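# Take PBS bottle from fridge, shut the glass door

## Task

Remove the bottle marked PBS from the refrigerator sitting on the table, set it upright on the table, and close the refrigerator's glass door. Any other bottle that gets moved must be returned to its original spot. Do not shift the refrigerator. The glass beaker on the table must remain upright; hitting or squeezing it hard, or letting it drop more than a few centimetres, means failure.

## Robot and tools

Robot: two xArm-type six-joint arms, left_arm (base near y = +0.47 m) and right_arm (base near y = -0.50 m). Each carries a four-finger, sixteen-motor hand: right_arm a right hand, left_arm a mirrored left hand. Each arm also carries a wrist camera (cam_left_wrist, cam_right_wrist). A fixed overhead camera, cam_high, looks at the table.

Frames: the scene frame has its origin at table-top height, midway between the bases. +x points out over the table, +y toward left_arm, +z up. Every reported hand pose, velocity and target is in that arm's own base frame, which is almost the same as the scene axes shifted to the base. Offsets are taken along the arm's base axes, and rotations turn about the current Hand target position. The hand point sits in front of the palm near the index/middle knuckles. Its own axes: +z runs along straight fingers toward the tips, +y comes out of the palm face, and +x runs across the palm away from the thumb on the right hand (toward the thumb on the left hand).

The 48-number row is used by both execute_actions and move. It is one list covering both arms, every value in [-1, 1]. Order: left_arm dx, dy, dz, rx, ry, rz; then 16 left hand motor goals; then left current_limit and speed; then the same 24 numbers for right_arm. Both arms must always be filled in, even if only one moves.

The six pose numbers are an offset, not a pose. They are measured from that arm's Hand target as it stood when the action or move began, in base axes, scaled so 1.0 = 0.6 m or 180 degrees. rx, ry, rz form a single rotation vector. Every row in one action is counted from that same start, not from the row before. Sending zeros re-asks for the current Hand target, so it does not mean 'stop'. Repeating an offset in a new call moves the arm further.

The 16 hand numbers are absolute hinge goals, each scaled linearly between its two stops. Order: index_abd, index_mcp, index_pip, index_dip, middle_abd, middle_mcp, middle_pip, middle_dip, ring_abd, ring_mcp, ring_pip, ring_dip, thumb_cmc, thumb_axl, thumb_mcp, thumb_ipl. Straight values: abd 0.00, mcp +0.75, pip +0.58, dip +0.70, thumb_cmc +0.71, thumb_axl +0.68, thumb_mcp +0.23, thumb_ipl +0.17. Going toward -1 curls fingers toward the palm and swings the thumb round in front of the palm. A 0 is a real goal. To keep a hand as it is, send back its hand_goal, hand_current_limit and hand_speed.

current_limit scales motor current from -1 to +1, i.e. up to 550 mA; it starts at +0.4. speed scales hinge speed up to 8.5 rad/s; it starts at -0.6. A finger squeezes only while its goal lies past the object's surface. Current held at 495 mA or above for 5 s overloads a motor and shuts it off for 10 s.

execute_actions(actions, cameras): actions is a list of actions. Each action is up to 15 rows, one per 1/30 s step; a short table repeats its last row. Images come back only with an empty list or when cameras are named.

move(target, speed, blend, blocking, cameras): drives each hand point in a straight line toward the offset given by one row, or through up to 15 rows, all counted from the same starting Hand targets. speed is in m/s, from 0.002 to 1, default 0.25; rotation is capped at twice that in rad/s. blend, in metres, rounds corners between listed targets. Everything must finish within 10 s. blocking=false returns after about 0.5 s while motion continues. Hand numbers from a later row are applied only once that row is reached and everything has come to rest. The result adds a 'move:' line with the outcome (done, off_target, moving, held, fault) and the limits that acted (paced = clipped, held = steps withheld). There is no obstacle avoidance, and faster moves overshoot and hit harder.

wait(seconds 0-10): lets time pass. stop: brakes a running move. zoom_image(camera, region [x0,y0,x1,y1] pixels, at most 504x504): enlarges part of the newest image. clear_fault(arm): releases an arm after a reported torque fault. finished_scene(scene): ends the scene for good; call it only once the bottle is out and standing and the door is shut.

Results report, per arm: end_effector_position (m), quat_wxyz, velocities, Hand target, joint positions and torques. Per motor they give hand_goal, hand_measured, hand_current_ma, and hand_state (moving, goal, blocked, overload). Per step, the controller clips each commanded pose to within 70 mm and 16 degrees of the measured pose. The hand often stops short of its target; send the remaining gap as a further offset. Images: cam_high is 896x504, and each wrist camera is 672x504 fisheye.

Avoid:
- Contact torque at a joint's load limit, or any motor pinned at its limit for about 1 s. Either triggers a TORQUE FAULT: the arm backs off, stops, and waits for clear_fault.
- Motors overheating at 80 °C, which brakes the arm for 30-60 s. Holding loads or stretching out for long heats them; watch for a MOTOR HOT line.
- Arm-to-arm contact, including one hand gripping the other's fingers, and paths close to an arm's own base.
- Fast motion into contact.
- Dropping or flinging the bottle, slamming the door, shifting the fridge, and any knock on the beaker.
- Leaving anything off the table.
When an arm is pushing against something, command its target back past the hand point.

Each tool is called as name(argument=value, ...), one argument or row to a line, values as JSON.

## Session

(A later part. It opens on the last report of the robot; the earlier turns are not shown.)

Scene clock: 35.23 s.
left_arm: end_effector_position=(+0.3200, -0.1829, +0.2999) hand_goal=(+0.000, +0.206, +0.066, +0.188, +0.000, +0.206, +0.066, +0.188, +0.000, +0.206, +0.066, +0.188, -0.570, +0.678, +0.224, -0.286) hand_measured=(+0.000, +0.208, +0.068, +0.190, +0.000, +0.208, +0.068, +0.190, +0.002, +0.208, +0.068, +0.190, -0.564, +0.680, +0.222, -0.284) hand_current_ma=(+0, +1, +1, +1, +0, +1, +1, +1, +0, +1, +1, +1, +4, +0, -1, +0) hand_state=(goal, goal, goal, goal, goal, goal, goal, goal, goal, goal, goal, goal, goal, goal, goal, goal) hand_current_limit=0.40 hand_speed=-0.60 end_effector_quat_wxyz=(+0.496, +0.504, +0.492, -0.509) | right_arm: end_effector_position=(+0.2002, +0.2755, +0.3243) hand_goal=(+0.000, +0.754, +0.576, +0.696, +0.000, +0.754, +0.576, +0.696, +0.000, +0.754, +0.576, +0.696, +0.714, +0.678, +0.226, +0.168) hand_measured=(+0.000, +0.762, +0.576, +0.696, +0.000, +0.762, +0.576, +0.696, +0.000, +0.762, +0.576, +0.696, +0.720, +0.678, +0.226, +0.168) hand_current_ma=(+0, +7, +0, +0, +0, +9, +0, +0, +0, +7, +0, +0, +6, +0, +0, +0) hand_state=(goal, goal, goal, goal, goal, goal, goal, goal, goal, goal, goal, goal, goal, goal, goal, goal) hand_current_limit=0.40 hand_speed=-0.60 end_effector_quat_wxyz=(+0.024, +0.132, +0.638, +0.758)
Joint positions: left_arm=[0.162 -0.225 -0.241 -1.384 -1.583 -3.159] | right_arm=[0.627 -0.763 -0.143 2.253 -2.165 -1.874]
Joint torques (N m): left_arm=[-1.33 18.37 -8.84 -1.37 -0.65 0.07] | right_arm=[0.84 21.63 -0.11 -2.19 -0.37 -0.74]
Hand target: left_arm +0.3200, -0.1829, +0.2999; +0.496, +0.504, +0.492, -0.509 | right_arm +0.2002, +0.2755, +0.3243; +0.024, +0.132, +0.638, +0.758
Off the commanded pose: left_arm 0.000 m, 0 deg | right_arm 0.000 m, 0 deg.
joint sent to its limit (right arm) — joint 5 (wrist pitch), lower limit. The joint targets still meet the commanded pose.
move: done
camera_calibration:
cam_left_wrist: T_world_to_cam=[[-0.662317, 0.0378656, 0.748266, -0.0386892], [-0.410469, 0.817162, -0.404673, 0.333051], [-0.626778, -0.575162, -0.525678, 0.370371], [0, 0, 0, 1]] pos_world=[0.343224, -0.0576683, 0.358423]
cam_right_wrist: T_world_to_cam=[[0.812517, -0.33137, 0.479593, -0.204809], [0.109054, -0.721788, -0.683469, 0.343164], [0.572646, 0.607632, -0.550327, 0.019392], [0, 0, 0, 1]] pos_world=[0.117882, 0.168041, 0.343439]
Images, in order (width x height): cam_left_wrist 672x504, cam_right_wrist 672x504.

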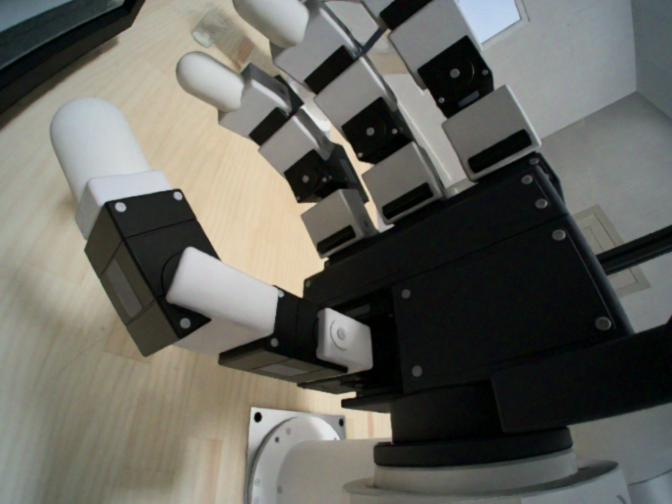

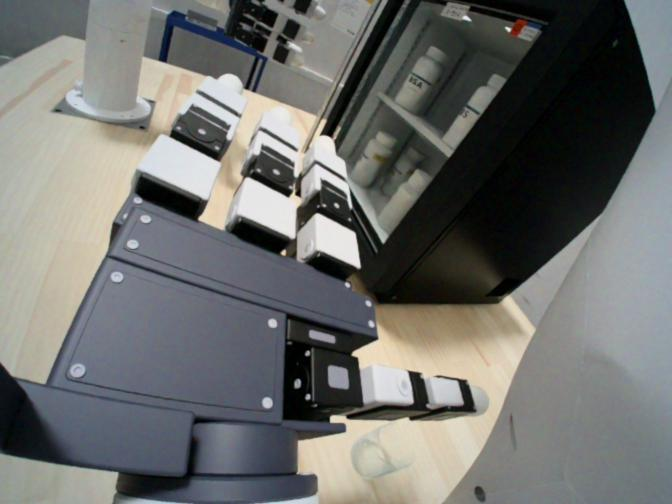

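move(
  target=[0.1,0,0,0,0,0,0,0.2055,0.0657,0.1884,0,0.2055,0.0657,0.1884,0,0.2055,0.0657,0.1884,-0.571,0.678,0.2247,-0.2865,0.4,-0.6,0,0,0,0,0,0,0,0.754,0.576,0.696,0,0.754,0.576,0.696,0,0.754,0.576,0.696,0.714,0.678,0.226,0.168,0.4,-0.6],
  speed=0.15,
  cameras=["cam_left_wrist", "cam_right_wrist"],
)

Scene clock: 36.43 s.
left_arm: end_effector_position=(+0.3800, -0.1829, +0.2999) hand_goal=(+0.000, +0.206, +0.066, +0.188, +0.000, +0.206, +0.066, +0.188, +0.000, +0.206, +0.066, +0.188, -0.570, +0.678, +0.224, -0.286) hand_measured=(+0.000, +0.208, +0.068, +0.190, +0.000, +0.208, +0.068, +0.190, +0.002, +0.208, +0.068, +0.190, -0.564, +0.680, +0.222, -0.284) hand_current_ma=(+0, +1, +1, +1, +0, +1, +1, +1, +0, +1, +1, +1, +4, +0, -1, +0) hand_state=(goal, goal, goal, goal, goal, goal, goal, goal, goal, goal, goal, goal, goal, goal, goal, goal) hand_current_limit=0.40 hand_speed=-0.60 end_effector_quat_wxyz=(+0.496, +0.504, +0.492, -0.509) | right_arm: end_effector_position=(+0.2002, +0.2755, +0.3243) hand_goal=(+0.000, +0.754, +0.576, +0.696, +0.000, +0.754, +0.576, +0.696, +0.000, +0.754, +0.576, +0.696, +0.714, +0.678, +0.226, +0.168) hand_measured=(+0.000, +0.762, +0.576, +0.696, +0.000, +0.762, +0.576, +0.696, +0.000, +0.762, +0.576, +0.696, +0.720, +0.678, +0.226, +0.168) hand_current_ma=(+0, +7, +0, +0, +0, +9, +0, +0, +0, +7, +0, +0, +6, +0, +0, +0) hand_state=(goal, goal, goal, goal, goal, goal, goal, goal, goal, goal, goal, goal, goal, goal, goal, goal) hand_current_limit=0.40 hand_speed=-0.60 end_effector_quat_wxyz=(+0.024, +0.132, +0.638, +0.758)
Joint positions: left_arm=[0.13 -0.318 -0.392 -1.417 -1.592 -3.216] | right_arm=[0.627 -0.763 -0.143 2.253 -2.165 -1.874]
Joint torques (N m): left_arm=[-1.52 7.34 -10.6 -1.46 -3.34 0] | right_arm=[1.42 20.3 0.13 -2.74 -0.38 -0.69]
Hand target: left_arm +0.3800, -0.1829, +0.2999; +0.496, +0.504, +0.492, -0.509 | right_arm +0.2002, +0.2755, +0.3243; +0.024, +0.132, +0.638, +0.758
Off the commanded pose: left_arm 0.000 m, 0 deg | right_arm 0.000 m, 0 deg.
joint sent to its limit (right arm) — joint 5 (wrist pitch), lower limit. The joint targets still meet the commanded pose.
move: done
camera_calibration:
cam_left_wrist: T_world_to_cam=[[-0.662276, 0.0379035, 0.748301, 0.00102273], [-0.410444, 0.817186, -0.404652, 0.357663], [-0.626839, -0.575127, -0.525645, 0.407993], [0, 0, 0, 1]] pos_world=[0.403224, -0.057668, 0.358423]
cam_right_wrist: T_world_to_cam=[[0.812517, -0.33137, 0.479593, -0.204809], [0.109054, -0.721788, -0.683469, 0.343164], [0.572646, 0.607632, -0.550327, 0.019392], [0, 0, 0, 1]] pos_world=[0.117882, 0.168041, 0.343439]
Images, in order (width x height): cam_left_wrist 672x504, cam_right_wrist 672x504.

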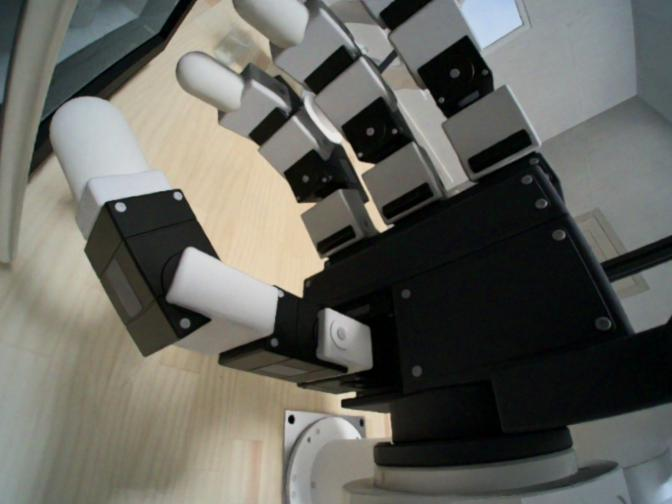

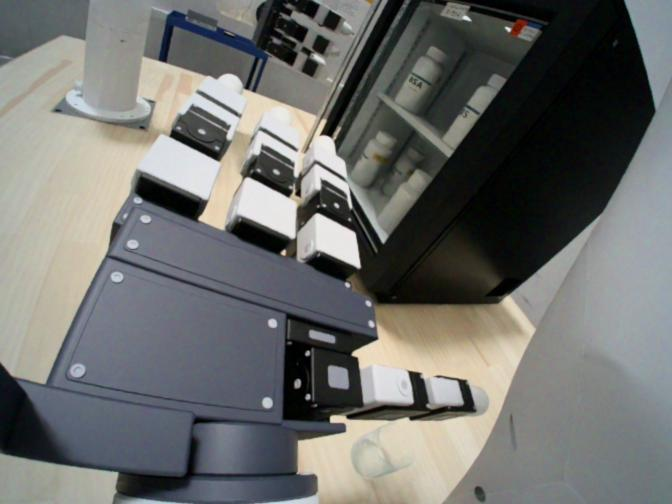

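move(
  target=[0.079,-0.0035,0,0,0,0,0,0.2055,0.0657,0.1884,0,0.2055,0.0657,0.1884,0,0.2055,0.0657,0.1884,-0.571,0.678,0.2247,-0.2865,0.4,-0.6,0,0,0,0,0,0,0,0.754,0.576,0.696,0,0.754,0.576,0.696,0,0.754,0.576,0.696,0.714,0.678,0.226,0.168,0.4,-0.6],
  speed=0.08,
  cameras=["cam_left_wrist", "cam_right_wrist"],
)

Scene clock: 38.13 s.
left_arm: end_effector_position=(+0.4274, -0.1850, +0.2999) hand_goal=(+0.000, +0.206, +0.066, +0.188, +0.000, +0.206, +0.066, +0.188, +0.000, +0.206, +0.066, +0.188, -0.570, +0.678, +0.224, -0.286) hand_measured=(+0.000, +0.208, +0.068, +0.190, +0.000, +0.208, +0.068, +0.190, +0.002, +0.208, +0.068, +0.190, -0.564, +0.680, +0.222, -0.284) hand_current_ma=(+0, +1, +1, +1, +0, +1, +1, +1, +0, +1, +1, +1, +4, +0, -1, +0) hand_state=(goal, goal, goal, goal, goal, goal, goal, goal, goal, goal, goal, goal, goal, goal, goal, goal) hand_current_limit=0.40 hand_speed=-0.60 end_effector_quat_wxyz=(+0.496, +0.504, +0.492, -0.509) | right_arm: end_effector_position=(+0.2002, +0.2755, +0.3243) hand_goal=(+0.000, +0.754, +0.576, +0.696, +0.000, +0.754, +0.576, +0.696, +0.000, +0.754, +0.576, +0.696, +0.714, +0.678, +0.226, +0.168) hand_measured=(+0.000, +0.762, +0.576, +0.696, +0.000, +0.762, +0.576, +0.696, +0.000, +0.762, +0.576, +0.696, +0.720, +0.678, +0.226, +0.168) hand_current_ma=(+0, +7, +0, +0, +0, +9, +0, +0, +0, +7, +0, +0, +6, +0, +0, +0) hand_state=(goal, goal, goal, goal, goal, goal, goal, goal, goal, goal, goal, goal, goal, goal, goal, goal) hand_current_limit=0.40 hand_speed=-0.60 end_effector_quat_wxyz=(+0.024, +0.132, +0.638, +0.758)
Joint positions: left_arm=[0.107 -0.39 -0.514 -1.441 -1.596 -3.266] | right_arm=[0.627 -0.763 -0.143 2.253 -2.165 -1.874]
Joint torques (N m): left_arm=[-1.15 8.97 -9.91 -1.81 -3.33 0.08] | right_arm=[-0.4 21.35 -0.34 -2.07 -0.43 -0.68]
Hand target: left_arm +0.4274, -0.1850, +0.2999; +0.496, +0.504, +0.492, -0.509 | right_arm +0.2002, +0.2755, +0.3243; +0.024, +0.132, +0.638, +0.758
Off the commanded pose: left_arm 0.000 m, 0 deg | right_arm 0.000 m, 0 deg.
joint sent to its limit (right arm) — joint 5 (wrist pitch), lower limit. The joint targets still meet the commanded pose.
move: done
camera_calibration:
cam_left_wrist: T_world_to_cam=[[-0.662276, 0.0379035, 0.748301, 0.0324942], [-0.410444, 0.817186, -0.404652, 0.378834], [-0.626839, -0.575127, -0.525645, 0.436497], [0, 0, 0, 1]] pos_world=[0.450624, -0.059768, 0.358423]
cam_right_wrist: T_world_to_cam=[[0.812517, -0.33137, 0.479593, -0.204809], [0.109054, -0.721788, -0.683469, 0.343164], [0.572646, 0.607632, -0.550327, 0.019392], [0, 0, 0, 1]] pos_world=[0.117882, 0.168041, 0.343439]
Images, in order (width x height): cam_left_wrist 672x504, cam_right_wrist 672x504.

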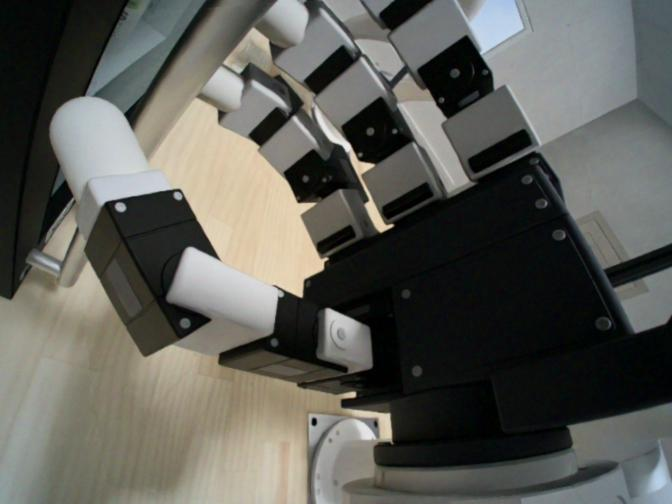

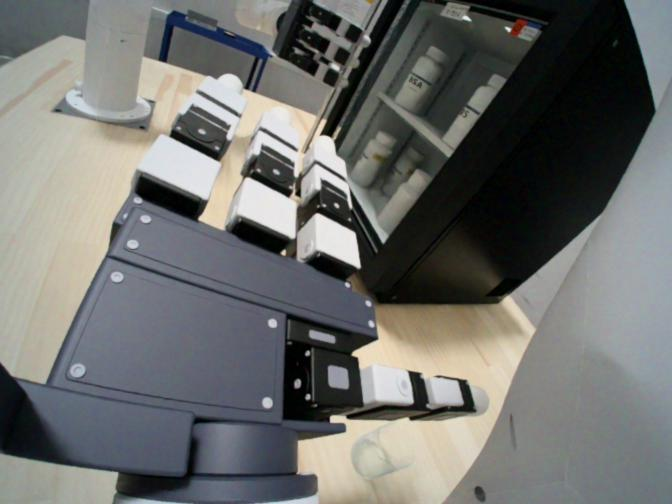

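zoom_image(
  camera="cam_left_wrist",
  region=[0, 0, 330, 300],
)

Scaled by 1.527 from the camera's 672x504 image, which has a finer 960x720 frame.

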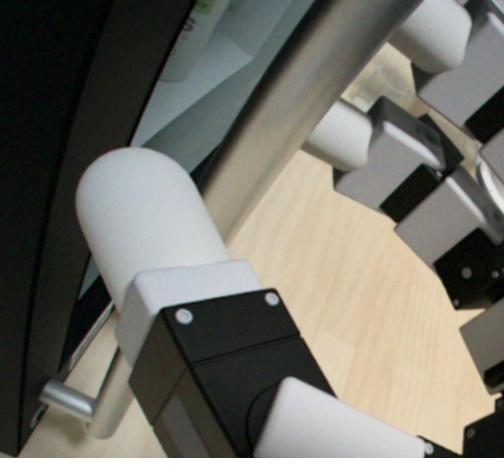

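move(
  target=[
    [0.005,0,0,0,0,0,0,0.041,0.0657,0.1884,0,0.041,0.0657,0.1884,0,0.041,0.0657,0.1884,-0.571,0.678,0.112,-0.2865,0.4,-0.8,0,0,0,0,0,0,0,0.754,0.576,0.696,0,0.754,0.576,0.696,0,0.754,0.576,0.696,0.714,0.678,0.226,0.168,0.4,-0.6],
  ],
  speed=0.05,
  cameras=["cam_left_wrist"],
)

zoom_image(
  camera="cam_left_wrist",
  region=[0, 0, 330, 300],
)

Scene clock: 39.20 s.
left_arm: end_effector_position=(+0.4304, -0.1850, +0.2999) hand_goal=(+0.000, +0.042, +0.066, +0.188, +0.000, +0.042, +0.066, +0.188, +0.000, +0.042, +0.066, +0.188, -0.570, +0.678, +0.112, -0.286) hand_measured=(+0.000, +0.044, +0.068, +0.190, +0.000, +0.044, +0.068, +0.190, +0.002, +0.044, +0.068, +0.190, -0.564, +0.680, +0.114, -0.284) hand_current_ma=(+0, +1, +1, +1, +0, +1, +1, +1, +0, +1, +1, +1, +4, +0, +1, +0) hand_state=(goal, goal, goal, goal, goal, goal, goal, goal, goal, goal, goal, goal, goal, goal, goal, goal) hand_current_limit=0.40 hand_speed=-0.80 end_effector_quat_wxyz=(+0.496, +0.504, +0.492, -0.509) | right_arm: end_effector_position=(+0.2002, +0.2755, +0.3243) hand_goal=(+0.000, +0.754, +0.576, +0.696, +0.000, +0.754, +0.576, +0.696, +0.000, +0.754, +0.576, +0.696, +0.714, +0.678, +0.226, +0.168) hand_measured=(+0.000, +0.762, +0.576, +0.696, +0.000, +0.762, +0.576, +0.696, +0.000, +0.762, +0.576, +0.696, +0.720, +0.678, +0.226, +0.168) hand_current_ma=(+0, +7, +0, +0, +0, +9, +0, +0, +0, +7, +0, +0, +6, +0, +0, +0) hand_state=(goal, goal, goal, goal, goal, goal, goal, goal, goal, goal, goal, goal, goal, goal, goal, goal) hand_current_limit=0.40 hand_speed=-0.60 end_effector_quat_wxyz=(+0.024, +0.132, +0.638, +0.758)
Joint positions: left_arm=[0.106 -0.394 -0.522 -1.442 -1.597 -3.27] | right_arm=[0.627 -0.763 -0.143 2.253 -2.165 -1.874]
Joint torques (N m): left_arm=[-1.82 9.7 -11.12 -1.55 -3.23 -0.03] | right_arm=[-0.48 20.72 0.03 -2.57 -0.38 -0.74]
Hand target: left_arm +0.4304, -0.1850, +0.2999; +0.496, +0.504, +0.492, -0.509 | right_arm +0.2002, +0.2755, +0.3243; +0.024, +0.132, +0.638, +0.758
Off the commanded pose: left_arm 0.000 m, 0 deg | right_arm 0.000 m, 0 deg.
joint sent to its limit (right arm) — joint 5 (wrist pitch), lower limit. The joint targets still meet the commanded pose.
move: done
camera_calibration:
cam_left_wrist: T_world_to_cam=[[-0.662276, 0.0379035, 0.748301, 0.034481], [-0.410444, 0.817186, -0.404652, 0.380065], [-0.626839, -0.575127, -0.525645, 0.438378], [0, 0, 0, 1]] pos_world=[0.453624, -0.059768, 0.358423]
Images, in order (width x height): cam_left_wrist 672x504.

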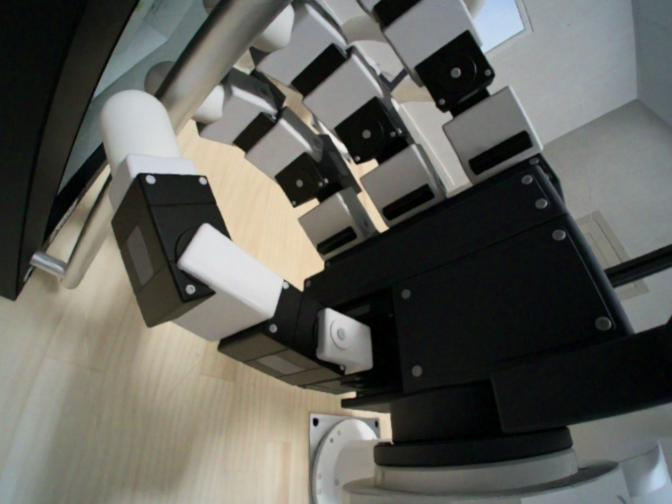

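Scaled by 1.527 from the camera's 672x504 image, which has a finer 960x720 frame.

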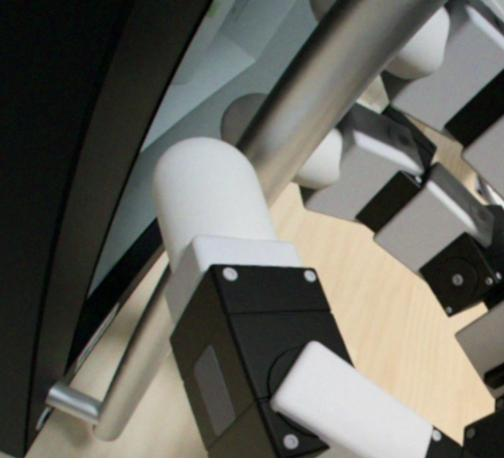

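move(
  target=[
    [0,0,0,0,0,0,0,-0.08,0.03,0.15,0,-0.08,0.03,0.15,0,-0.08,0.03,0.15,-0.571,0.678,-0.022,-0.32,0.7,-0.8,0,0,0,0,0,0,0,0.754,0.576,0.696,0,0.754,0.576,0.696,0,0.754,0.576,0.696,0.714,0.678,0.226,0.168,0.4,-0.6],
  ],
  speed=0.05,
  cameras=["cam_left_wrist"],
)

zoom_image(
  camera="cam_left_wrist",
  region=[0, 0, 330, 300],
)

Scene clock: 39.87 s.
left_arm: end_effector_position=(+0.4304, -0.1850, +0.2999) hand_goal=(+0.000, -0.080, +0.030, +0.150, +0.000, -0.080, +0.030, +0.150, +0.000, -0.080, +0.030, +0.150, -0.570, +0.678, -0.022, -0.320) hand_measured=(+0.002, +0.030, +0.066, +0.178, +0.002, +0.030, +0.066, +0.176, +0.002, +0.028, +0.066, +0.176, -0.564, +0.680, +0.086, -0.308) hand_current_ma=(+0, +323, +53, +36, +0, +327, +52, +33, +0, +320, +55, +34, +4, +0, +437, +16) hand_state=(goal, blocked, blocked, blocked, goal, blocked, blocked, blocked, goal, blocked, blocked, blocked, goal, goal, blocked, goal) hand_current_limit=0.70 hand_speed=-0.80 end_effector_quat_wxyz=(+0.496, +0.504, +0.492, -0.509) | right_arm: end_effector_position=(+0.2002, +0.2755, +0.3243) hand_goal=(+0.000, +0.754, +0.576, +0.696, +0.000, +0.754, +0.576, +0.696, +0.000, +0.754, +0.576, +0.696, +0.714, +0.678, +0.226, +0.168) hand_measured=(+0.000, +0.762, +0.576, +0.696, +0.000, +0.762, +0.576, +0.696, +0.000, +0.762, +0.576, +0.696, +0.720, +0.678, +0.226, +0.168) hand_current_ma=(+0, +7, +0, +0, +0, +9, +0, +0, +0, +7, +0, +0, +6, +0, +0, +0) hand_state=(goal, goal, goal, goal, goal, goal, goal, goal, goal, goal, goal, goal, goal, goal, goal, goal) hand_current_limit=0.40 hand_speed=-0.60 end_effector_quat_wxyz=(+0.024, +0.132, +0.638, +0.758)
Joint positions: left_arm=[0.106 -0.394 -0.522 -1.442 -1.597 -3.27] | right_arm=[0.627 -0.763 -0.143 2.253 -2.165 -1.874]
Joint torques (N m): left_arm=[1.84 7.96 -6.86 0.19 -3.23 0.09] | right_arm=[-1.94 20.88 0.06 -2.19 -0.42 -0.77]
Hand target: left_arm +0.4304, -0.1850, +0.2999; +0.496, +0.504, +0.492, -0.509 | right_arm +0.2002, +0.2755, +0.3243; +0.024, +0.132, +0.638, +0.758
Off the commanded pose: left_arm 0.000 m, 0 deg | right_arm 0.000 m, 0 deg.
joint sent to its limit (right arm) — joint 5 (wrist pitch), lower limit. The joint targets still meet the commanded pose.
move: done
camera_calibration:
cam_left_wrist: T_world_to_cam=[[-0.662364, 0.0378228, 0.748227, 0.0345434], [-0.410444, 0.817186, -0.404652, 0.380065], [-0.626745, -0.575132, -0.52575, 0.438373], [0, 0, 0, 1]] pos_world=[0.453624, -0.0597682, 0.358423]
Images, in order (width x height): cam_left_wrist 672x504.

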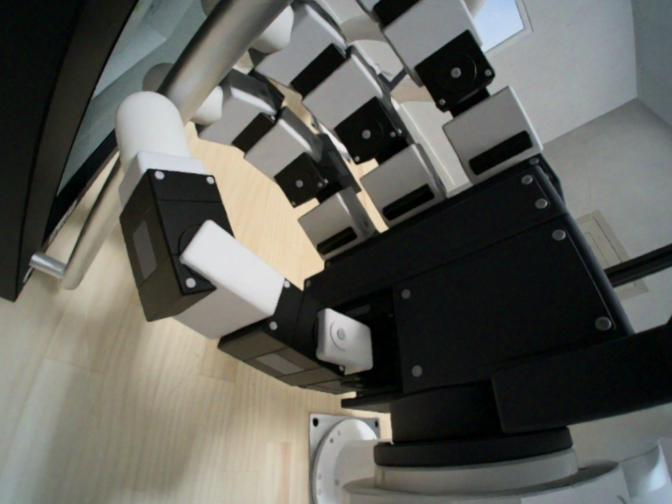

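Scaled by 1.527 from the camera's 672x504 image, which has a finer 960x720 frame.

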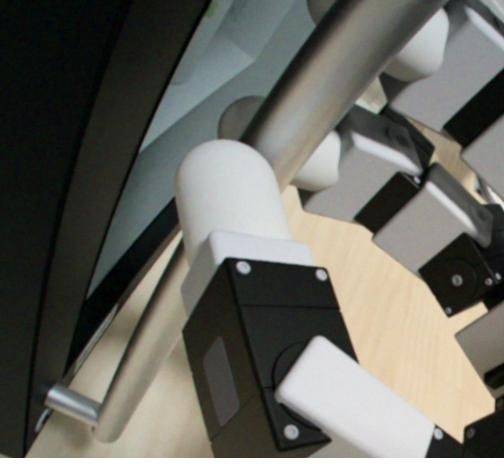

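move(
  target=[
    [-0.0483,-0.009,0,0,0,0.011,0,-0.08,0.03,0.15,0,-0.08,0.03,0.15,0,-0.08,0.03,0.15,-0.571,0.678,-0.022,-0.32,0.7,-0.8,0,0,0,0,0,0,0,0.754,0.576,0.696,0,0.754,0.576,0.696,0,0.754,0.576,0.696,0.714,0.678,0.226,0.168,0.4,-0.6],
  ],
  speed=0.05,
  cameras=["cam_left_wrist","cam_right_wrist"],
)

Scene clock: 41.20 s.
left_arm: end_effector_position=(+0.4014, -0.1904, +0.2999) hand_goal=(+0.000, -0.080, +0.030, +0.150, +0.000, -0.080, +0.030, +0.150, +0.000, -0.080, +0.030, +0.150, -0.570, +0.678, -0.022, -0.320) hand_measured=(+0.004, -0.024, +0.060, +0.168, +0.002, -0.078, +0.032, +0.152, +0.004, -0.078, +0.032, +0.152, -0.562, +0.680, -0.006, -0.314) hand_current_ma=(+1, +117, +42, +19, +1, +1, +1, +1, +1, +1, +1, +1, +5, +0, +23, +5) hand_state=(goal, blocked, blocked, goal, goal, goal, goal, goal, goal, goal, goal, goal, goal, goal, goal, goal) hand_current_limit=0.70 hand_speed=-0.80 end_effector_quat_wxyz=(+0.504, +0.495, +0.500, -0.500) | right_arm: end_effector_position=(+0.2002, +0.2755, +0.3243) hand_goal=(+0.000, +0.754, +0.576, +0.696, +0.000, +0.754, +0.576, +0.696, +0.000, +0.754, +0.576, +0.696, +0.714, +0.678, +0.226, +0.168) hand_measured=(+0.000, +0.762, +0.576, +0.696, +0.000, +0.762, +0.576, +0.696, +0.000, +0.762, +0.576, +0.696, +0.720, +0.678, +0.226, +0.168) hand_current_ma=(+0, +7, +0, +0, +0, +9, +0, +0, +0, +7, +0, +0, +6, +0, +0, +0) hand_state=(goal, goal, goal, goal, goal, goal, goal, goal, goal, goal, goal, goal, goal, goal, goal, goal) hand_current_limit=0.40 hand_speed=-0.60 end_effector_quat_wxyz=(+0.024, +0.132, +0.638, +0.758)
Joint positions: left_arm=[0.092 -0.338 -0.425 -1.489 -1.587 -3.23] | right_arm=[0.627 -0.763 -0.143 2.253 -2.165 -1.874]
Joint torques (N m): left_arm=[-0.9 24.78 -3.85 -1.66 -0.64 0.7] | right_arm=[-0.05 21.57 -0.13 -2.03 -0.42 -0.57]
Hand target: left_arm +0.4014, -0.1904, +0.2999; +0.504, +0.495, +0.500, -0.500 | right_arm +0.2002, +0.2755, +0.3243; +0.024, +0.132, +0.638, +0.758
Off the commanded pose: left_arm 0.000 m, 0 deg | right_arm 0.000 m, 0 deg.
joint sent to its limit (right arm) — joint 5 (wrist pitch), lower limit. The joint targets still meet the commanded pose.
move: done
camera_calibration:
cam_left_wrist: T_world_to_cam=[[-0.663212, 0.0149599, 0.748282, 0.0115086], [-0.438472, 0.802488, -0.404667, 0.381018], [-0.606541, -0.596481, -0.52566, 0.404917], [0, 0, 0, 1]] pos_world=[0.420297, -0.0644096, 0.358423]
cam_right_wrist: T_world_to_cam=[[0.812517, -0.33137, 0.479593, -0.204809], [0.109054, -0.721788, -0.683469, 0.343164], [0.572646, 0.607632, -0.550327, 0.019392], [0, 0, 0, 1]] pos_world=[0.117882, 0.168041, 0.343439]
Images, in order (width x height): cam_left_wrist 672x504, cam_right_wrist 672x504.

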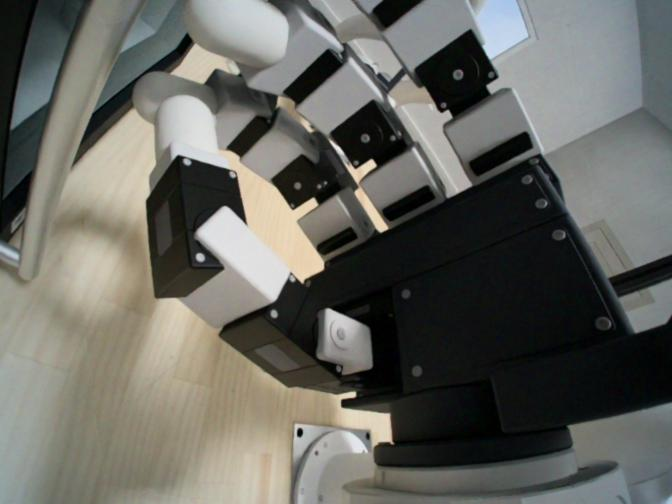

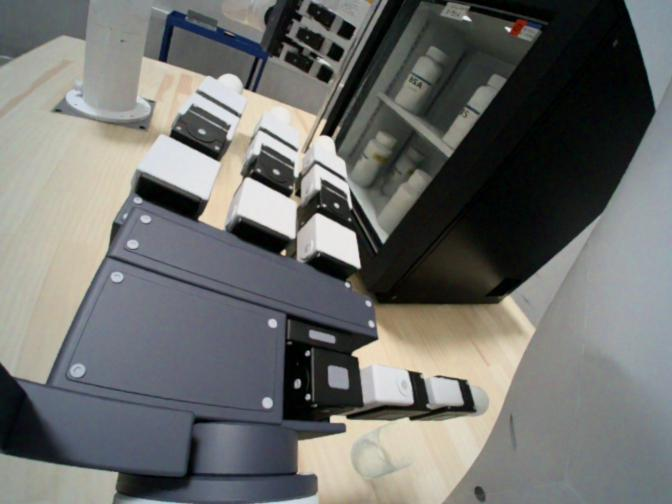

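move(
  target=[
    [-0.1,0.0,0,0,0,-0.011,0,0.137,-0.153,-0.246,0,0.137,-0.153,-0.246,0,0.137,-0.153,-0.246,0.7,0.678,0.112,-0.805,0.4,-0.4,0,0,0,0,0,0,0,0.754,0.576,0.696,0,0.754,0.576,0.696,0,0.754,0.576,0.696,0.714,0.678,0.226,0.168,0.4,-0.6],
    [-0.07,-0.03,0,0,0,-0.011,0,0.137,-0.153,-0.246,0,0.137,-0.153,-0.246,0,0.137,-0.153,-0.246,0.7,0.678,0.112,-0.805,0.4,-0.4,0,0,0,0,0,0,0,0.754,0.576,0.696,0,0.754,0.576,0.696,0,0.754,0.576,0.696,0.714,0.678,0.226,0.168,0.4,-0.6],
    [0.089,-0.0297,0,0,0,-0.011,0,0.137,-0.153,-0.246,0,0.137,-0.153,-0.246,0,0.137,-0.153,-0.246,0.7,0.678,0.112,-0.805,0.4,-0.4,0,0,0,0,0,0,0,0.754,0.576,0.696,0,0.754,0.576,0.696,0,0.754,0.576,0.696,0.714,0.678,0.226,0.168,0.4,-0.6],
  ],
  speed=[0.15, 0.15, 0.08],
  cameras=["cam_left_wrist","cam_right_wrist"],
)

zoom_image(
  camera="cam_left_wrist",
  region=[0, 0, 330, 300],
)

Scene clock: 46.50 s.
left_arm: end_effector_position=(+0.4548, -0.2082, +0.2999) hand_goal=(+0.000, +0.138, -0.152, -0.246, +0.000, +0.138, -0.152, -0.246, +0.000, +0.138, -0.152, -0.246, +0.700, +0.678, +0.112, -0.804) hand_measured=(+0.010, +0.138, -0.150, -0.244, +0.002, +0.136, -0.150, -0.244, +0.004, +0.136, -0.150, -0.244, +0.698, +0.678, +0.112, -0.800) hand_current_ma=(+5, +0, +1, +1, +1, -1, +1, +1, +1, -1, +1, +1, -1, +0, +0, +2) hand_state=(goal, goal, goal, goal, goal, goal, goal, goal, goal, goal, goal, goal, goal, goal, goal, goal) hand_current_limit=0.40 hand_speed=-0.40 end_effector_quat_wxyz=(+0.496, +0.504, +0.492, -0.509) | right_arm: end_effector_position=(+0.2002, +0.2755, +0.3243) hand_goal=(+0.000, +0.754, +0.576, +0.696, +0.000, +0.754, +0.576, +0.696, +0.000, +0.754, +0.576, +0.696, +0.714, +0.678, +0.226, +0.168) hand_measured=(+0.000, +0.762, +0.576, +0.696, +0.000, +0.762, +0.576, +0.696, +0.000, +0.762, +0.576, +0.696, +0.720, +0.678, +0.226, +0.168) hand_current_ma=(+0, +7, +0, +0, +0, +9, +0, +0, +0, +7, +0, +0, +6, +0, +0, +0) hand_state=(goal, goal, goal, goal, goal, goal, goal, goal, goal, goal, goal, goal, goal, goal, goal, goal) hand_current_limit=0.40 hand_speed=-0.60 end_effector_quat_wxyz=(+0.024, +0.132, +0.638, +0.758)
Joint positions: left_arm=[0.037 -0.429 -0.583 -1.511 -1.59 -3.296] | right_arm=[0.627 -0.763 -0.143 2.253 -2.165 -1.874]
Joint torques (N m): left_arm=[-2.28 9.06 -10.78 -1.61 -3.24 -0.06] | right_arm=[0.17 21.09 -0.57 -2.17 -0.57 -0.66]
Hand target: left_arm +0.4548, -0.2082, +0.2999; +0.496, +0.504, +0.492, -0.509 | right_arm +0.2002, +0.2755, +0.3243; +0.024, +0.132, +0.638, +0.758
Off the commanded pose: left_arm 0.000 m, 0 deg | right_arm 0.000 m, 0 deg.
joint sent to its limit (right arm) — joint 5 (wrist pitch), lower limit. The joint targets still meet the commanded pose.
move: done
camera_calibration:
cam_left_wrist: T_world_to_cam=[[-0.662276, 0.0379035, 0.748301, 0.0515199], [-0.410444, 0.817186, -0.404652, 0.409039], [-0.626839, -0.575127, -0.525645, 0.44033], [0, 0, 0, 1]] pos_world=[0.478024, -0.082968, 0.358423]
cam_right_wrist: T_world_to_cam=[[0.812517, -0.33137, 0.479593, -0.204809], [0.109054, -0.721788, -0.683469, 0.343164], [0.572646, 0.607632, -0.550327, 0.019392], [0, 0, 0, 1]] pos_world=[0.117882, 0.168041, 0.343439]
Images, in order (width x height): cam_left_wrist 672x504, cam_right_wrist 672x504.

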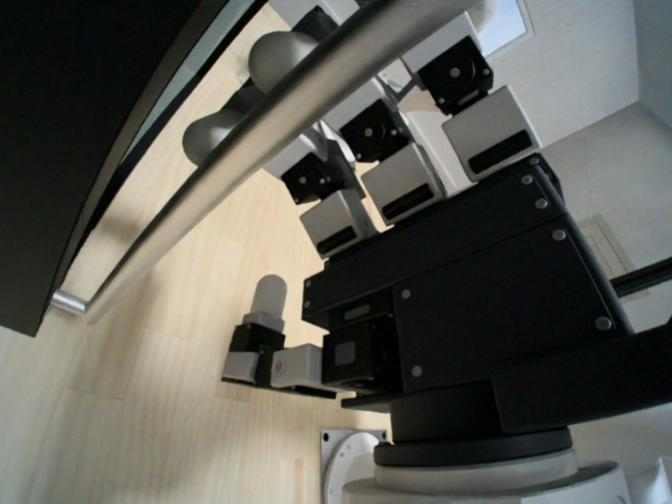

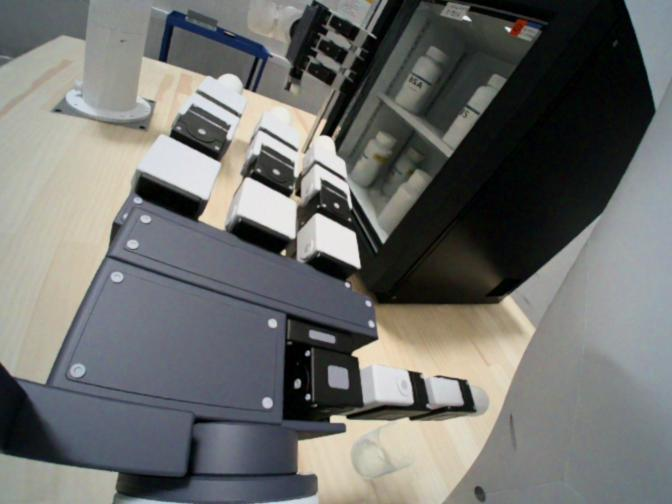

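Scaled by 1.527 from the camera's 672x504 image, which has a finer 960x720 frame.

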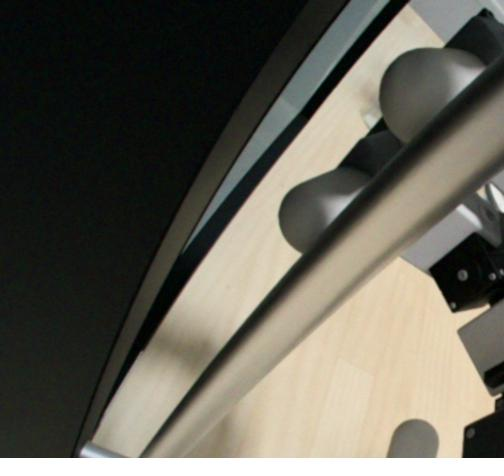

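zoom_image(
  camera="cam_left_wrist",
  region=[130, 20, 330, 220],
)

Scaled by 2.520 from the camera's 672x504 image, which has a finer 960x720 frame.

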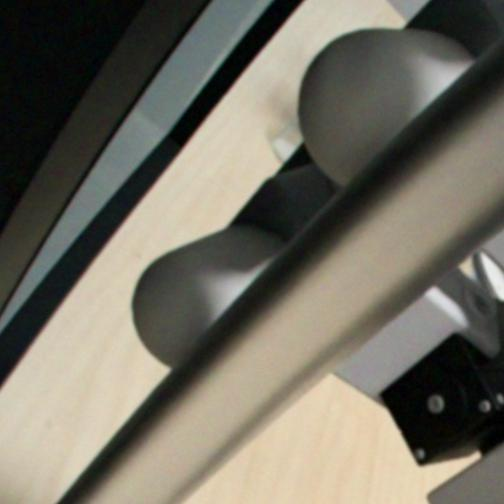

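move(
  target=[
    [0.0125,0,0,0,0,0,0,0.137,-0.153,-0.246,0,0.137,-0.153,-0.246,0,0.137,-0.153,-0.246,0.7,0.678,0.112,-0.805,0.6,-0.4,0,0,0,0,0,0,0,0.754,0.576,0.696,0,0.754,0.576,0.696,0,0.754,0.576,0.696,0.714,0.678,0.226,0.168,0.4,-0.6],
  ],
  speed=0.03,
  cameras=["cam_left_wrist"],
)

zoom_image(
  camera="cam_left_wrist",
  region=[130, 20, 330, 220],
)

Scene clock: 50.07 s.
left_arm: end_effector_position=(+0.4623, -0.2082, +0.2999) hand_goal=(+0.000, +0.138, -0.152, -0.246, +0.000, +0.138, -0.152, -0.246, +0.000, +0.138, -0.152, -0.246, +0.700, +0.678, +0.112, -0.804) hand_measured=(+0.010, +0.138, -0.150, -0.244, +0.002, +0.136, -0.150, -0.244, +0.004, +0.136, -0.150, -0.244, +0.698, +0.678, +0.112, -0.800) hand_current_ma=(+5, +0, +1, +1, +1, -1, +1, +1, +1, -1, +1, +1, -1, +0, +0, +2) hand_state=(goal, goal, goal, goal, goal, goal, goal, goal, goal, goal, goal, goal, goal, goal, goal, goal) hand_current_limit=0.60 hand_speed=-0.40 end_effector_quat_wxyz=(+0.496, +0.504, +0.492, -0.509) | right_arm: end_effector_position=(+0.2002, +0.2755, +0.3243) hand_goal=(+0.000, +0.754, +0.576, +0.696, +0.000, +0.754, +0.576, +0.696, +0.000, +0.754, +0.576, +0.696, +0.714, +0.678, +0.226, +0.168) hand_measured=(+0.000, +0.762, +0.576, +0.696, +0.000, +0.762, +0.576, +0.696, +0.000, +0.762, +0.576, +0.696, +0.720, +0.678, +0.226, +0.168) hand_current_ma=(+0, +7, +0, +0, +0, +9, +0, +0, +0, +7, +0, +0, +6, +0, +0, +0) hand_state=(goal, goal, goal, goal, goal, goal, goal, goal, goal, goal, goal, goal, goal, goal, goal, goal) hand_current_limit=0.40 hand_speed=-0.60 end_effector_quat_wxyz=(+0.024, +0.132, +0.638, +0.758)
Joint positions: left_arm=[0.037 -0.44 -0.603 -1.511 -1.59 -3.305] | right_arm=[0.627 -0.763 -0.143 2.253 -2.165 -1.874]
Joint torques (N m): left_arm=[-1.37 9.11 -11.5 -1.71 -3.2 0] | right_arm=[-0.16 21.91 -0.83 -2.6 -0.44 -0.63]
Hand target: left_arm +0.4623, -0.2082, +0.2999; +0.496, +0.504, +0.492, -0.509 | right_arm +0.2002, +0.2755, +0.3243; +0.024, +0.132, +0.638, +0.758
Off the commanded pose: left_arm 0.000 m, 0 deg | right_arm 0.000 m, 0 deg.
joint sent to its limit (right arm) — joint 5 (wrist pitch), lower limit. The joint targets still meet the commanded pose.
move: done
camera_calibration:
cam_left_wrist: T_world_to_cam=[[-0.662276, 0.0379035, 0.748301, 0.056487], [-0.410444, 0.817186, -0.404652, 0.412117], [-0.626839, -0.575127, -0.525645, 0.445031], [0, 0, 0, 1]] pos_world=[0.485524, -0.082968, 0.358423]
Images, in order (width x height): cam_left_wrist 672x504.

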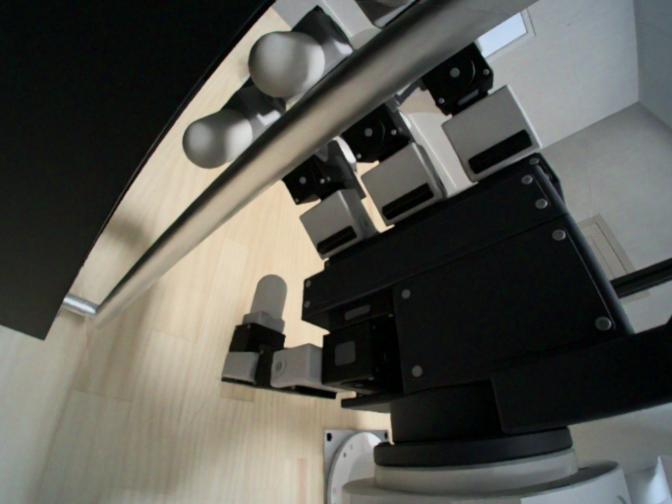

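Scaled by 2.520 from the camera's 672x504 image, which has a finer 960x720 frame.

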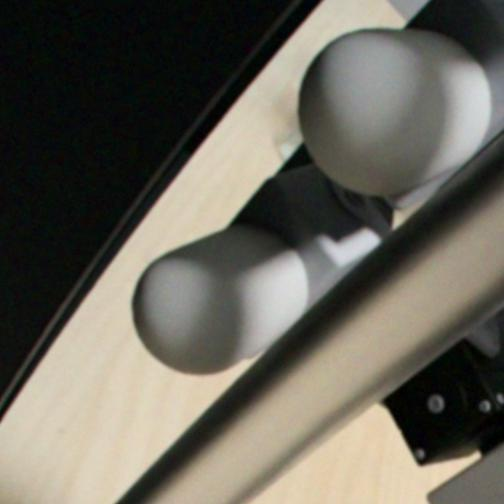

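move(
  target=[
    [0.0065,0,0,0,0,0,0,0.137,-0.153,-0.246,0,0.137,-0.153,-0.246,0,0.137,-0.153,-0.246,0.7,0.678,0.112,-0.805,0.6,-0.4,0,0,0,0,0,0,0,0.754,0.576,0.696,0,0.754,0.576,0.696,0,0.754,0.576,0.696,0.714,0.678,0.226,0.168,0.4,-0.6],
    [0.0065,0.032,0,0,0,0,0,0.137,-0.153,-0.246,0,0.137,-0.153,-0.246,0,0.137,-0.153,-0.246,0.7,0.678,0.112,-0.805,0.6,-0.4,0,0,0,0,0,0,0,0.754,0.576,0.696,0,0.754,0.576,0.696,0,0.754,0.576,0.696,0.714,0.678,0.226,0.168,0.4,-0.6],
  ],
  speed=0.03,
  cameras=["cam_left_wrist"],
)

zoom_image(
  camera="cam_left_wrist",
  region=[130, 20, 330, 220],
)

Scene clock: 52.23 s.
left_arm: end_effector_position=(+0.4662, -0.1891, +0.2999) hand_goal=(+0.000, +0.138, -0.152, -0.246, +0.000, +0.138, -0.152, -0.246, +0.000, +0.138, -0.152, -0.246, +0.700, +0.678, +0.112, -0.804) hand_measured=(+0.010, +0.138, -0.150, -0.244, +0.002, +0.136, -0.150, -0.244, +0.004, +0.136, -0.150, -0.244, +0.698, +0.678, +0.112, -0.800) hand_current_ma=(+5, +0, +1, +1, +1, +0, +1, +1, +1, +0, +1, +1, -1, +0, +0, +2) hand_state=(goal, goal, goal, goal, goal, goal, goal, goal, goal, goal, goal, goal, goal, goal, goal, goal) hand_current_limit=0.60 hand_speed=-0.40 end_effector_quat_wxyz=(+0.496, +0.504, +0.492, -0.509) | right_arm: end_effector_position=(+0.2002, +0.2755, +0.3243) hand_goal=(+0.000, +0.754, +0.576, +0.696, +0.000, +0.754, +0.576, +0.696, +0.000, +0.754, +0.576, +0.696, +0.714, +0.678, +0.226, +0.168) hand_measured=(+0.000, +0.762, +0.576, +0.696, +0.000, +0.762, +0.576, +0.696, +0.000, +0.762, +0.576, +0.696, +0.720, +0.678, +0.226, +0.168) hand_current_ma=(+0, +7, +0, +0, +0, +9, +0, +0, +0, +7, +0, +0, +6, +0, +0, +0) hand_state=(goal, goal, goal, goal, goal, goal, goal, goal, goal, goal, goal, goal, goal, goal, goal, goal) hand_current_limit=0.40 hand_speed=-0.60 end_effector_quat_wxyz=(+0.024, +0.132, +0.638, +0.758)
Joint positions: left_arm=[0.086 -0.448 -0.616 -1.463 -1.599 -3.31] | right_arm=[0.627 -0.763 -0.143 2.253 -2.165 -1.874]
Joint torques (N m): left_arm=[3.39 9.41 -11.06 0.41 -3.35 0.05] | right_arm=[0.58 20.41 0.45 -2.23 -0.48 -0.75]
Hand target: left_arm +0.4662, -0.1890, +0.2999; +0.496, +0.504, +0.492, -0.509 | right_arm +0.2002, +0.2755, +0.3243; +0.024, +0.132, +0.638, +0.758
Off the commanded pose: left_arm 0.000 m, 0 deg | right_arm 0.000 m, 0 deg.
joint sent to its limit (right arm) — joint 5 (wrist pitch), lower limit. The joint targets still meet the commanded pose.
move: done
camera_calibration:
cam_left_wrist: T_world_to_cam=[[-0.662276, 0.0379035, 0.748301, 0.0583459], [-0.410444, 0.817186, -0.404652, 0.39811], [-0.626839, -0.575127, -0.525645, 0.458461], [0, 0, 0, 1]] pos_world=[0.489424, -0.063868, 0.358423]
Images, in order (width x height): cam_left_wrist 672x504.

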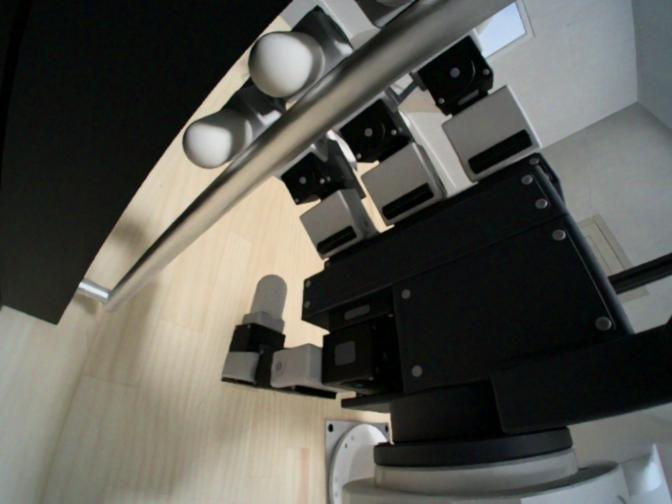

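Scaled by 2.520 from the camera's 672x504 image, which has a finer 960x720 frame.

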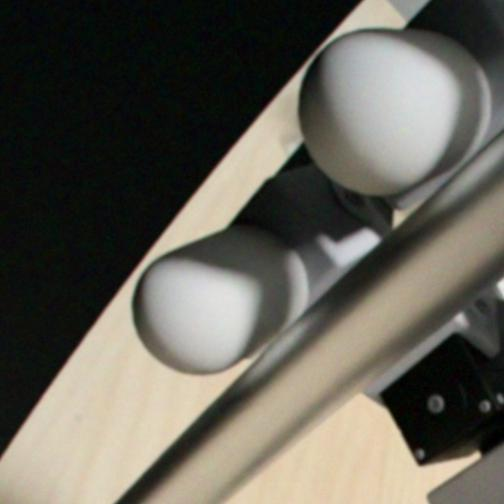

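move(
  target=[
    [0.0,0.022,0,0,0,0,0,0.137,-0.153,-0.246,0,0.137,-0.153,-0.246,0,0.137,-0.153,-0.246,0.7,0.678,0.112,-0.805,0.6,-0.4,0,0,0,0,0,0,0,0.754,0.576,0.696,0,0.754,0.576,0.696,0,0.754,0.576,0.696,0.714,0.678,0.226,0.168,0.4,-0.6],
  ],
  speed=0.03,
  cameras=["cam_left_wrist"],
)

zoom_image(
  camera="cam_left_wrist",
  region=[130, 20, 330, 220],
)

Scene clock: 53.23 s.
left_arm: end_effector_position=(+0.4662, -0.1759, +0.2999) hand_goal=(+0.000, +0.138, -0.152, -0.246, +0.000, +0.138, -0.152, -0.246, +0.000, +0.138, -0.152, -0.246, +0.700, +0.678, +0.112, -0.804) hand_measured=(+0.008, +0.166, -0.126, -0.234, +0.002, +0.162, -0.132, -0.238, +0.004, +0.160, -0.138, -0.244, +0.698, +0.678, +0.112, -0.800) hand_current_ma=(+5, +40, +31, +10, +1, +32, +22, +5, +1, +28, +12, +1, -1, +0, +0, +2) hand_state=(goal, blocked, blocked, goal, goal, blocked, blocked, goal, goal, blocked, goal, goal, goal, goal, goal, goal) hand_current_limit=0.60 hand_speed=-0.40 end_effector_quat_wxyz=(+0.496, +0.504, +0.492, -0.509) | right_arm: end_effector_position=(+0.2002, +0.2755, +0.3243) hand_goal=(+0.000, +0.754, +0.576, +0.696, +0.000, +0.754, +0.576, +0.696, +0.000, +0.754, +0.576, +0.696, +0.714, +0.678, +0.226, +0.168) hand_measured=(+0.000, +0.762, +0.576, +0.696, +0.000, +0.762, +0.576, +0.696, +0.000, +0.762, +0.576, +0.696, +0.720, +0.678, +0.226, +0.168) hand_current_ma=(+0, +7, +0, +0, +0, +9, +0, +0, +0, +7, +0, +0, +6, +0, +0, +0) hand_state=(goal, goal, goal, goal, goal, goal, goal, goal, goal, goal, goal, goal, goal, goal, goal, goal) hand_current_limit=0.40 hand_speed=-0.60 end_effector_quat_wxyz=(+0.024, +0.132, +0.638, +0.758)
Joint positions: left_arm=[0.119 -0.45 -0.62 -1.43 -1.604 -3.311] | right_arm=[0.627 -0.763 -0.143 2.253 -2.165 -1.874]
Joint torques (N m): left_arm=[3.83 9.25 -9.97 1.21 -3.37 -0.1] | right_arm=[2.22 21.78 0.17 -2.7 -0.4 -0.73]
Hand target: left_arm +0.4662, -0.1758, +0.2999; +0.496, +0.504, +0.492, -0.509 | right_arm +0.2002, +0.2755, +0.3243; +0.024, +0.132, +0.638, +0.758
Off the commanded pose: left_arm 0.000 m, 0 deg | right_arm 0.000 m, 0 deg.
joint sent to its limit (right arm) — joint 5 (wrist pitch), lower limit. The joint targets still meet the commanded pose.
move: done
camera_calibration:
cam_left_wrist: T_world_to_cam=[[-0.662276, 0.0379035, 0.748301, 0.0578456], [-0.410444, 0.817186, -0.404652, 0.387323], [-0.626839, -0.575127, -0.525645, 0.466052], [0, 0, 0, 1]] pos_world=[0.489424, -0.050668, 0.358423]
Images, in order (width x height): cam_left_wrist 672x504.

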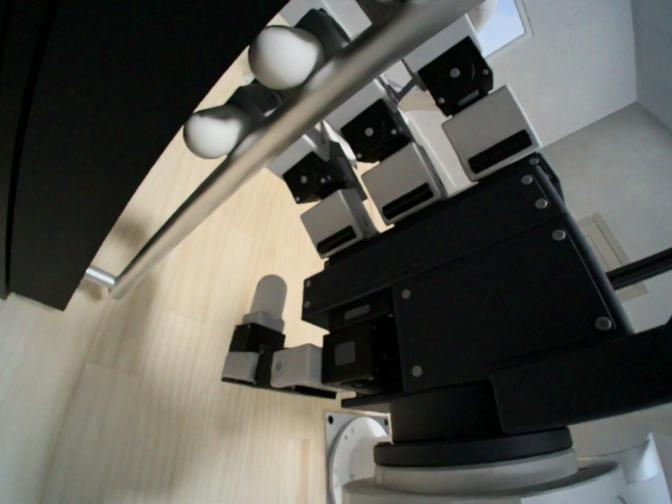

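Scaled by 2.520 from the camera's 672x504 image, which has a finer 960x720 frame.

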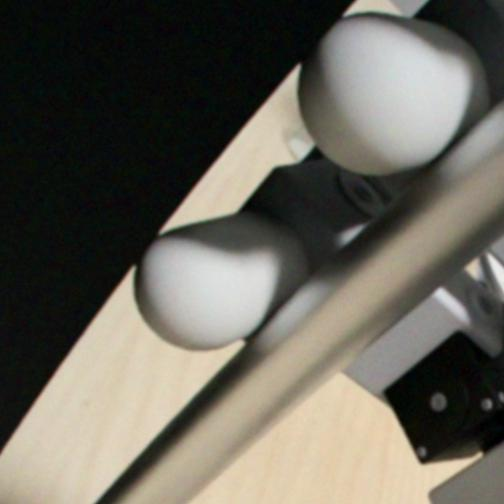

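move(
  target=[
    [0.0,0.0,0,0,0,0,0,0.137,-0.153,-0.246,0,0.137,-0.153,-0.246,0,0.137,-0.153,-0.246,-0.571,0.678,0.112,-0.805,0.75,-0.6,0,0,0,0,0,0,0,0.754,0.576,0.696,0,0.754,0.576,0.696,0,0.754,0.576,0.696,0.714,0.678,0.226,0.168,0.4,-0.6],
    [0.0,0.0,0,0,0,0,0,0.0,-0.33,-0.42,0,0.0,-0.33,-0.42,0,0.0,-0.33,-0.42,-0.571,0.678,-0.15,-0.805,0.75,-0.6,0,0,0,0,0,0,0,0.754,0.576,0.696,0,0.754,0.576,0.696,0,0.754,0.576,0.696,0.714,0.678,0.226,0.168,0.4,-0.6],
  ],
  speed=0.03,
  cameras=["cam_left_wrist"],
)

zoom_image(
  camera="cam_left_wrist",
  region=[100, 0, 400, 300],
)

Scene clock: 55.30 s.
left_arm: end_effector_position=(+0.4662, -0.1758, +0.2999) hand_goal=(+0.000, +0.000, -0.330, -0.420, +0.000, +0.000, -0.330, -0.420, +0.000, +0.000, -0.330, -0.420, -0.570, +0.678, -0.150, -0.804) hand_measured=(+0.008, +0.124, -0.216, -0.394, +0.002, +0.034, -0.298, -0.406, +0.004, +0.046, -0.300, -0.414, -0.554, +0.682, +0.002, -0.832) hand_current_ma=(+5, +394, +313, +32, +1, +55, +44, +14, +1, +88, +41, +4, +15, +2, +479, -55) hand_state=(goal, blocked, blocked, blocked, goal, blocked, blocked, goal, goal, blocked, blocked, goal, goal, goal, blocked, blocked) hand_current_limit=0.75 hand_speed=-0.60 end_effector_quat_wxyz=(+0.496, +0.504, +0.492, -0.509) | right_arm: end_effector_position=(+0.2002, +0.2755, +0.3243) hand_goal=(+0.000, +0.754, +0.576, +0.696, +0.000, +0.754, +0.576, +0.696, +0.000, +0.754, +0.576, +0.696, +0.714, +0.678, +0.226, +0.168) hand_measured=(+0.000, +0.762, +0.576, +0.696, +0.000, +0.762, +0.576, +0.696, +0.000, +0.762, +0.576, +0.696, +0.720, +0.678, +0.226, +0.168) hand_current_ma=(+0, +7, +0, +0, +0, +9, +0, +0, +0, +7, +0, +0, +6, +0, +0, +0) hand_state=(goal, goal, goal, goal, goal, goal, goal, goal, goal, goal, goal, goal, goal, goal, goal, goal) hand_current_limit=0.40 hand_speed=-0.60 end_effector_quat_wxyz=(+0.024, +0.132, +0.638, +0.758)
Joint positions: left_arm=[0.119 -0.45 -0.62 -1.43 -1.605 -3.311] | right_arm=[0.627 -0.763 -0.143 2.253 -2.165 -1.874]
Joint torques (N m): left_arm=[-0.72 11.03 -4.49 -1.76 -2.2 0.19] | right_arm=[-1.1 21.31 0.17 -2.49 -0.38 -0.71]
Hand target: left_arm +0.4662, -0.1758, +0.2999; +0.496, +0.504, +0.492, -0.509 | right_arm +0.2002, +0.2755, +0.3243; +0.024, +0.132, +0.638, +0.758
Off the commanded pose: left_arm 0.000 m, 0 deg | right_arm 0.000 m, 0 deg.
joint sent to its limit (right arm) — joint 5 (wrist pitch), lower limit. The joint targets still meet the commanded pose.
move: done
camera_calibration:
cam_left_wrist: T_world_to_cam=[[-0.662307, 0.0379654, 0.74827, 0.0578711], [-0.410394, 0.817183, -0.404708, 0.387237], [-0.626839, -0.575127, -0.525645, 0.46611], [0, 0, 0, 1]] pos_world=[0.489424, -0.0505679, 0.358423]
Images, in order (width x height): cam_left_wrist 672x504.

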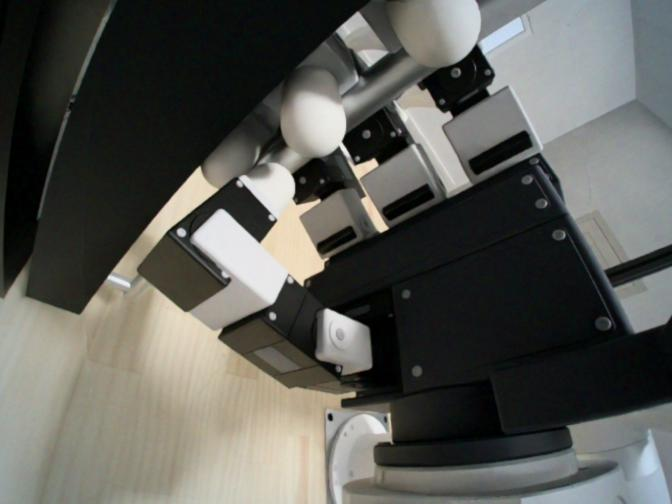

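Scaled by 1.680 from the camera's 672x504 image, which has a finer 960x720 frame.

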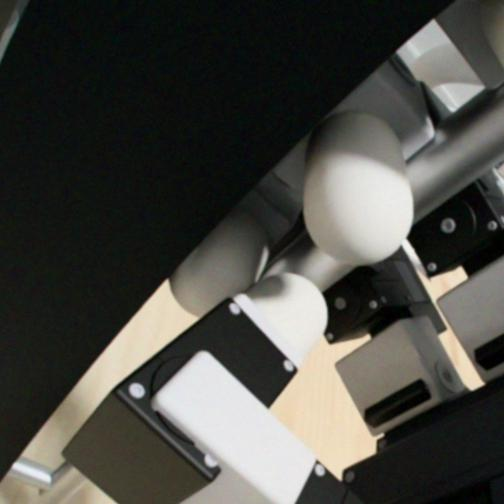

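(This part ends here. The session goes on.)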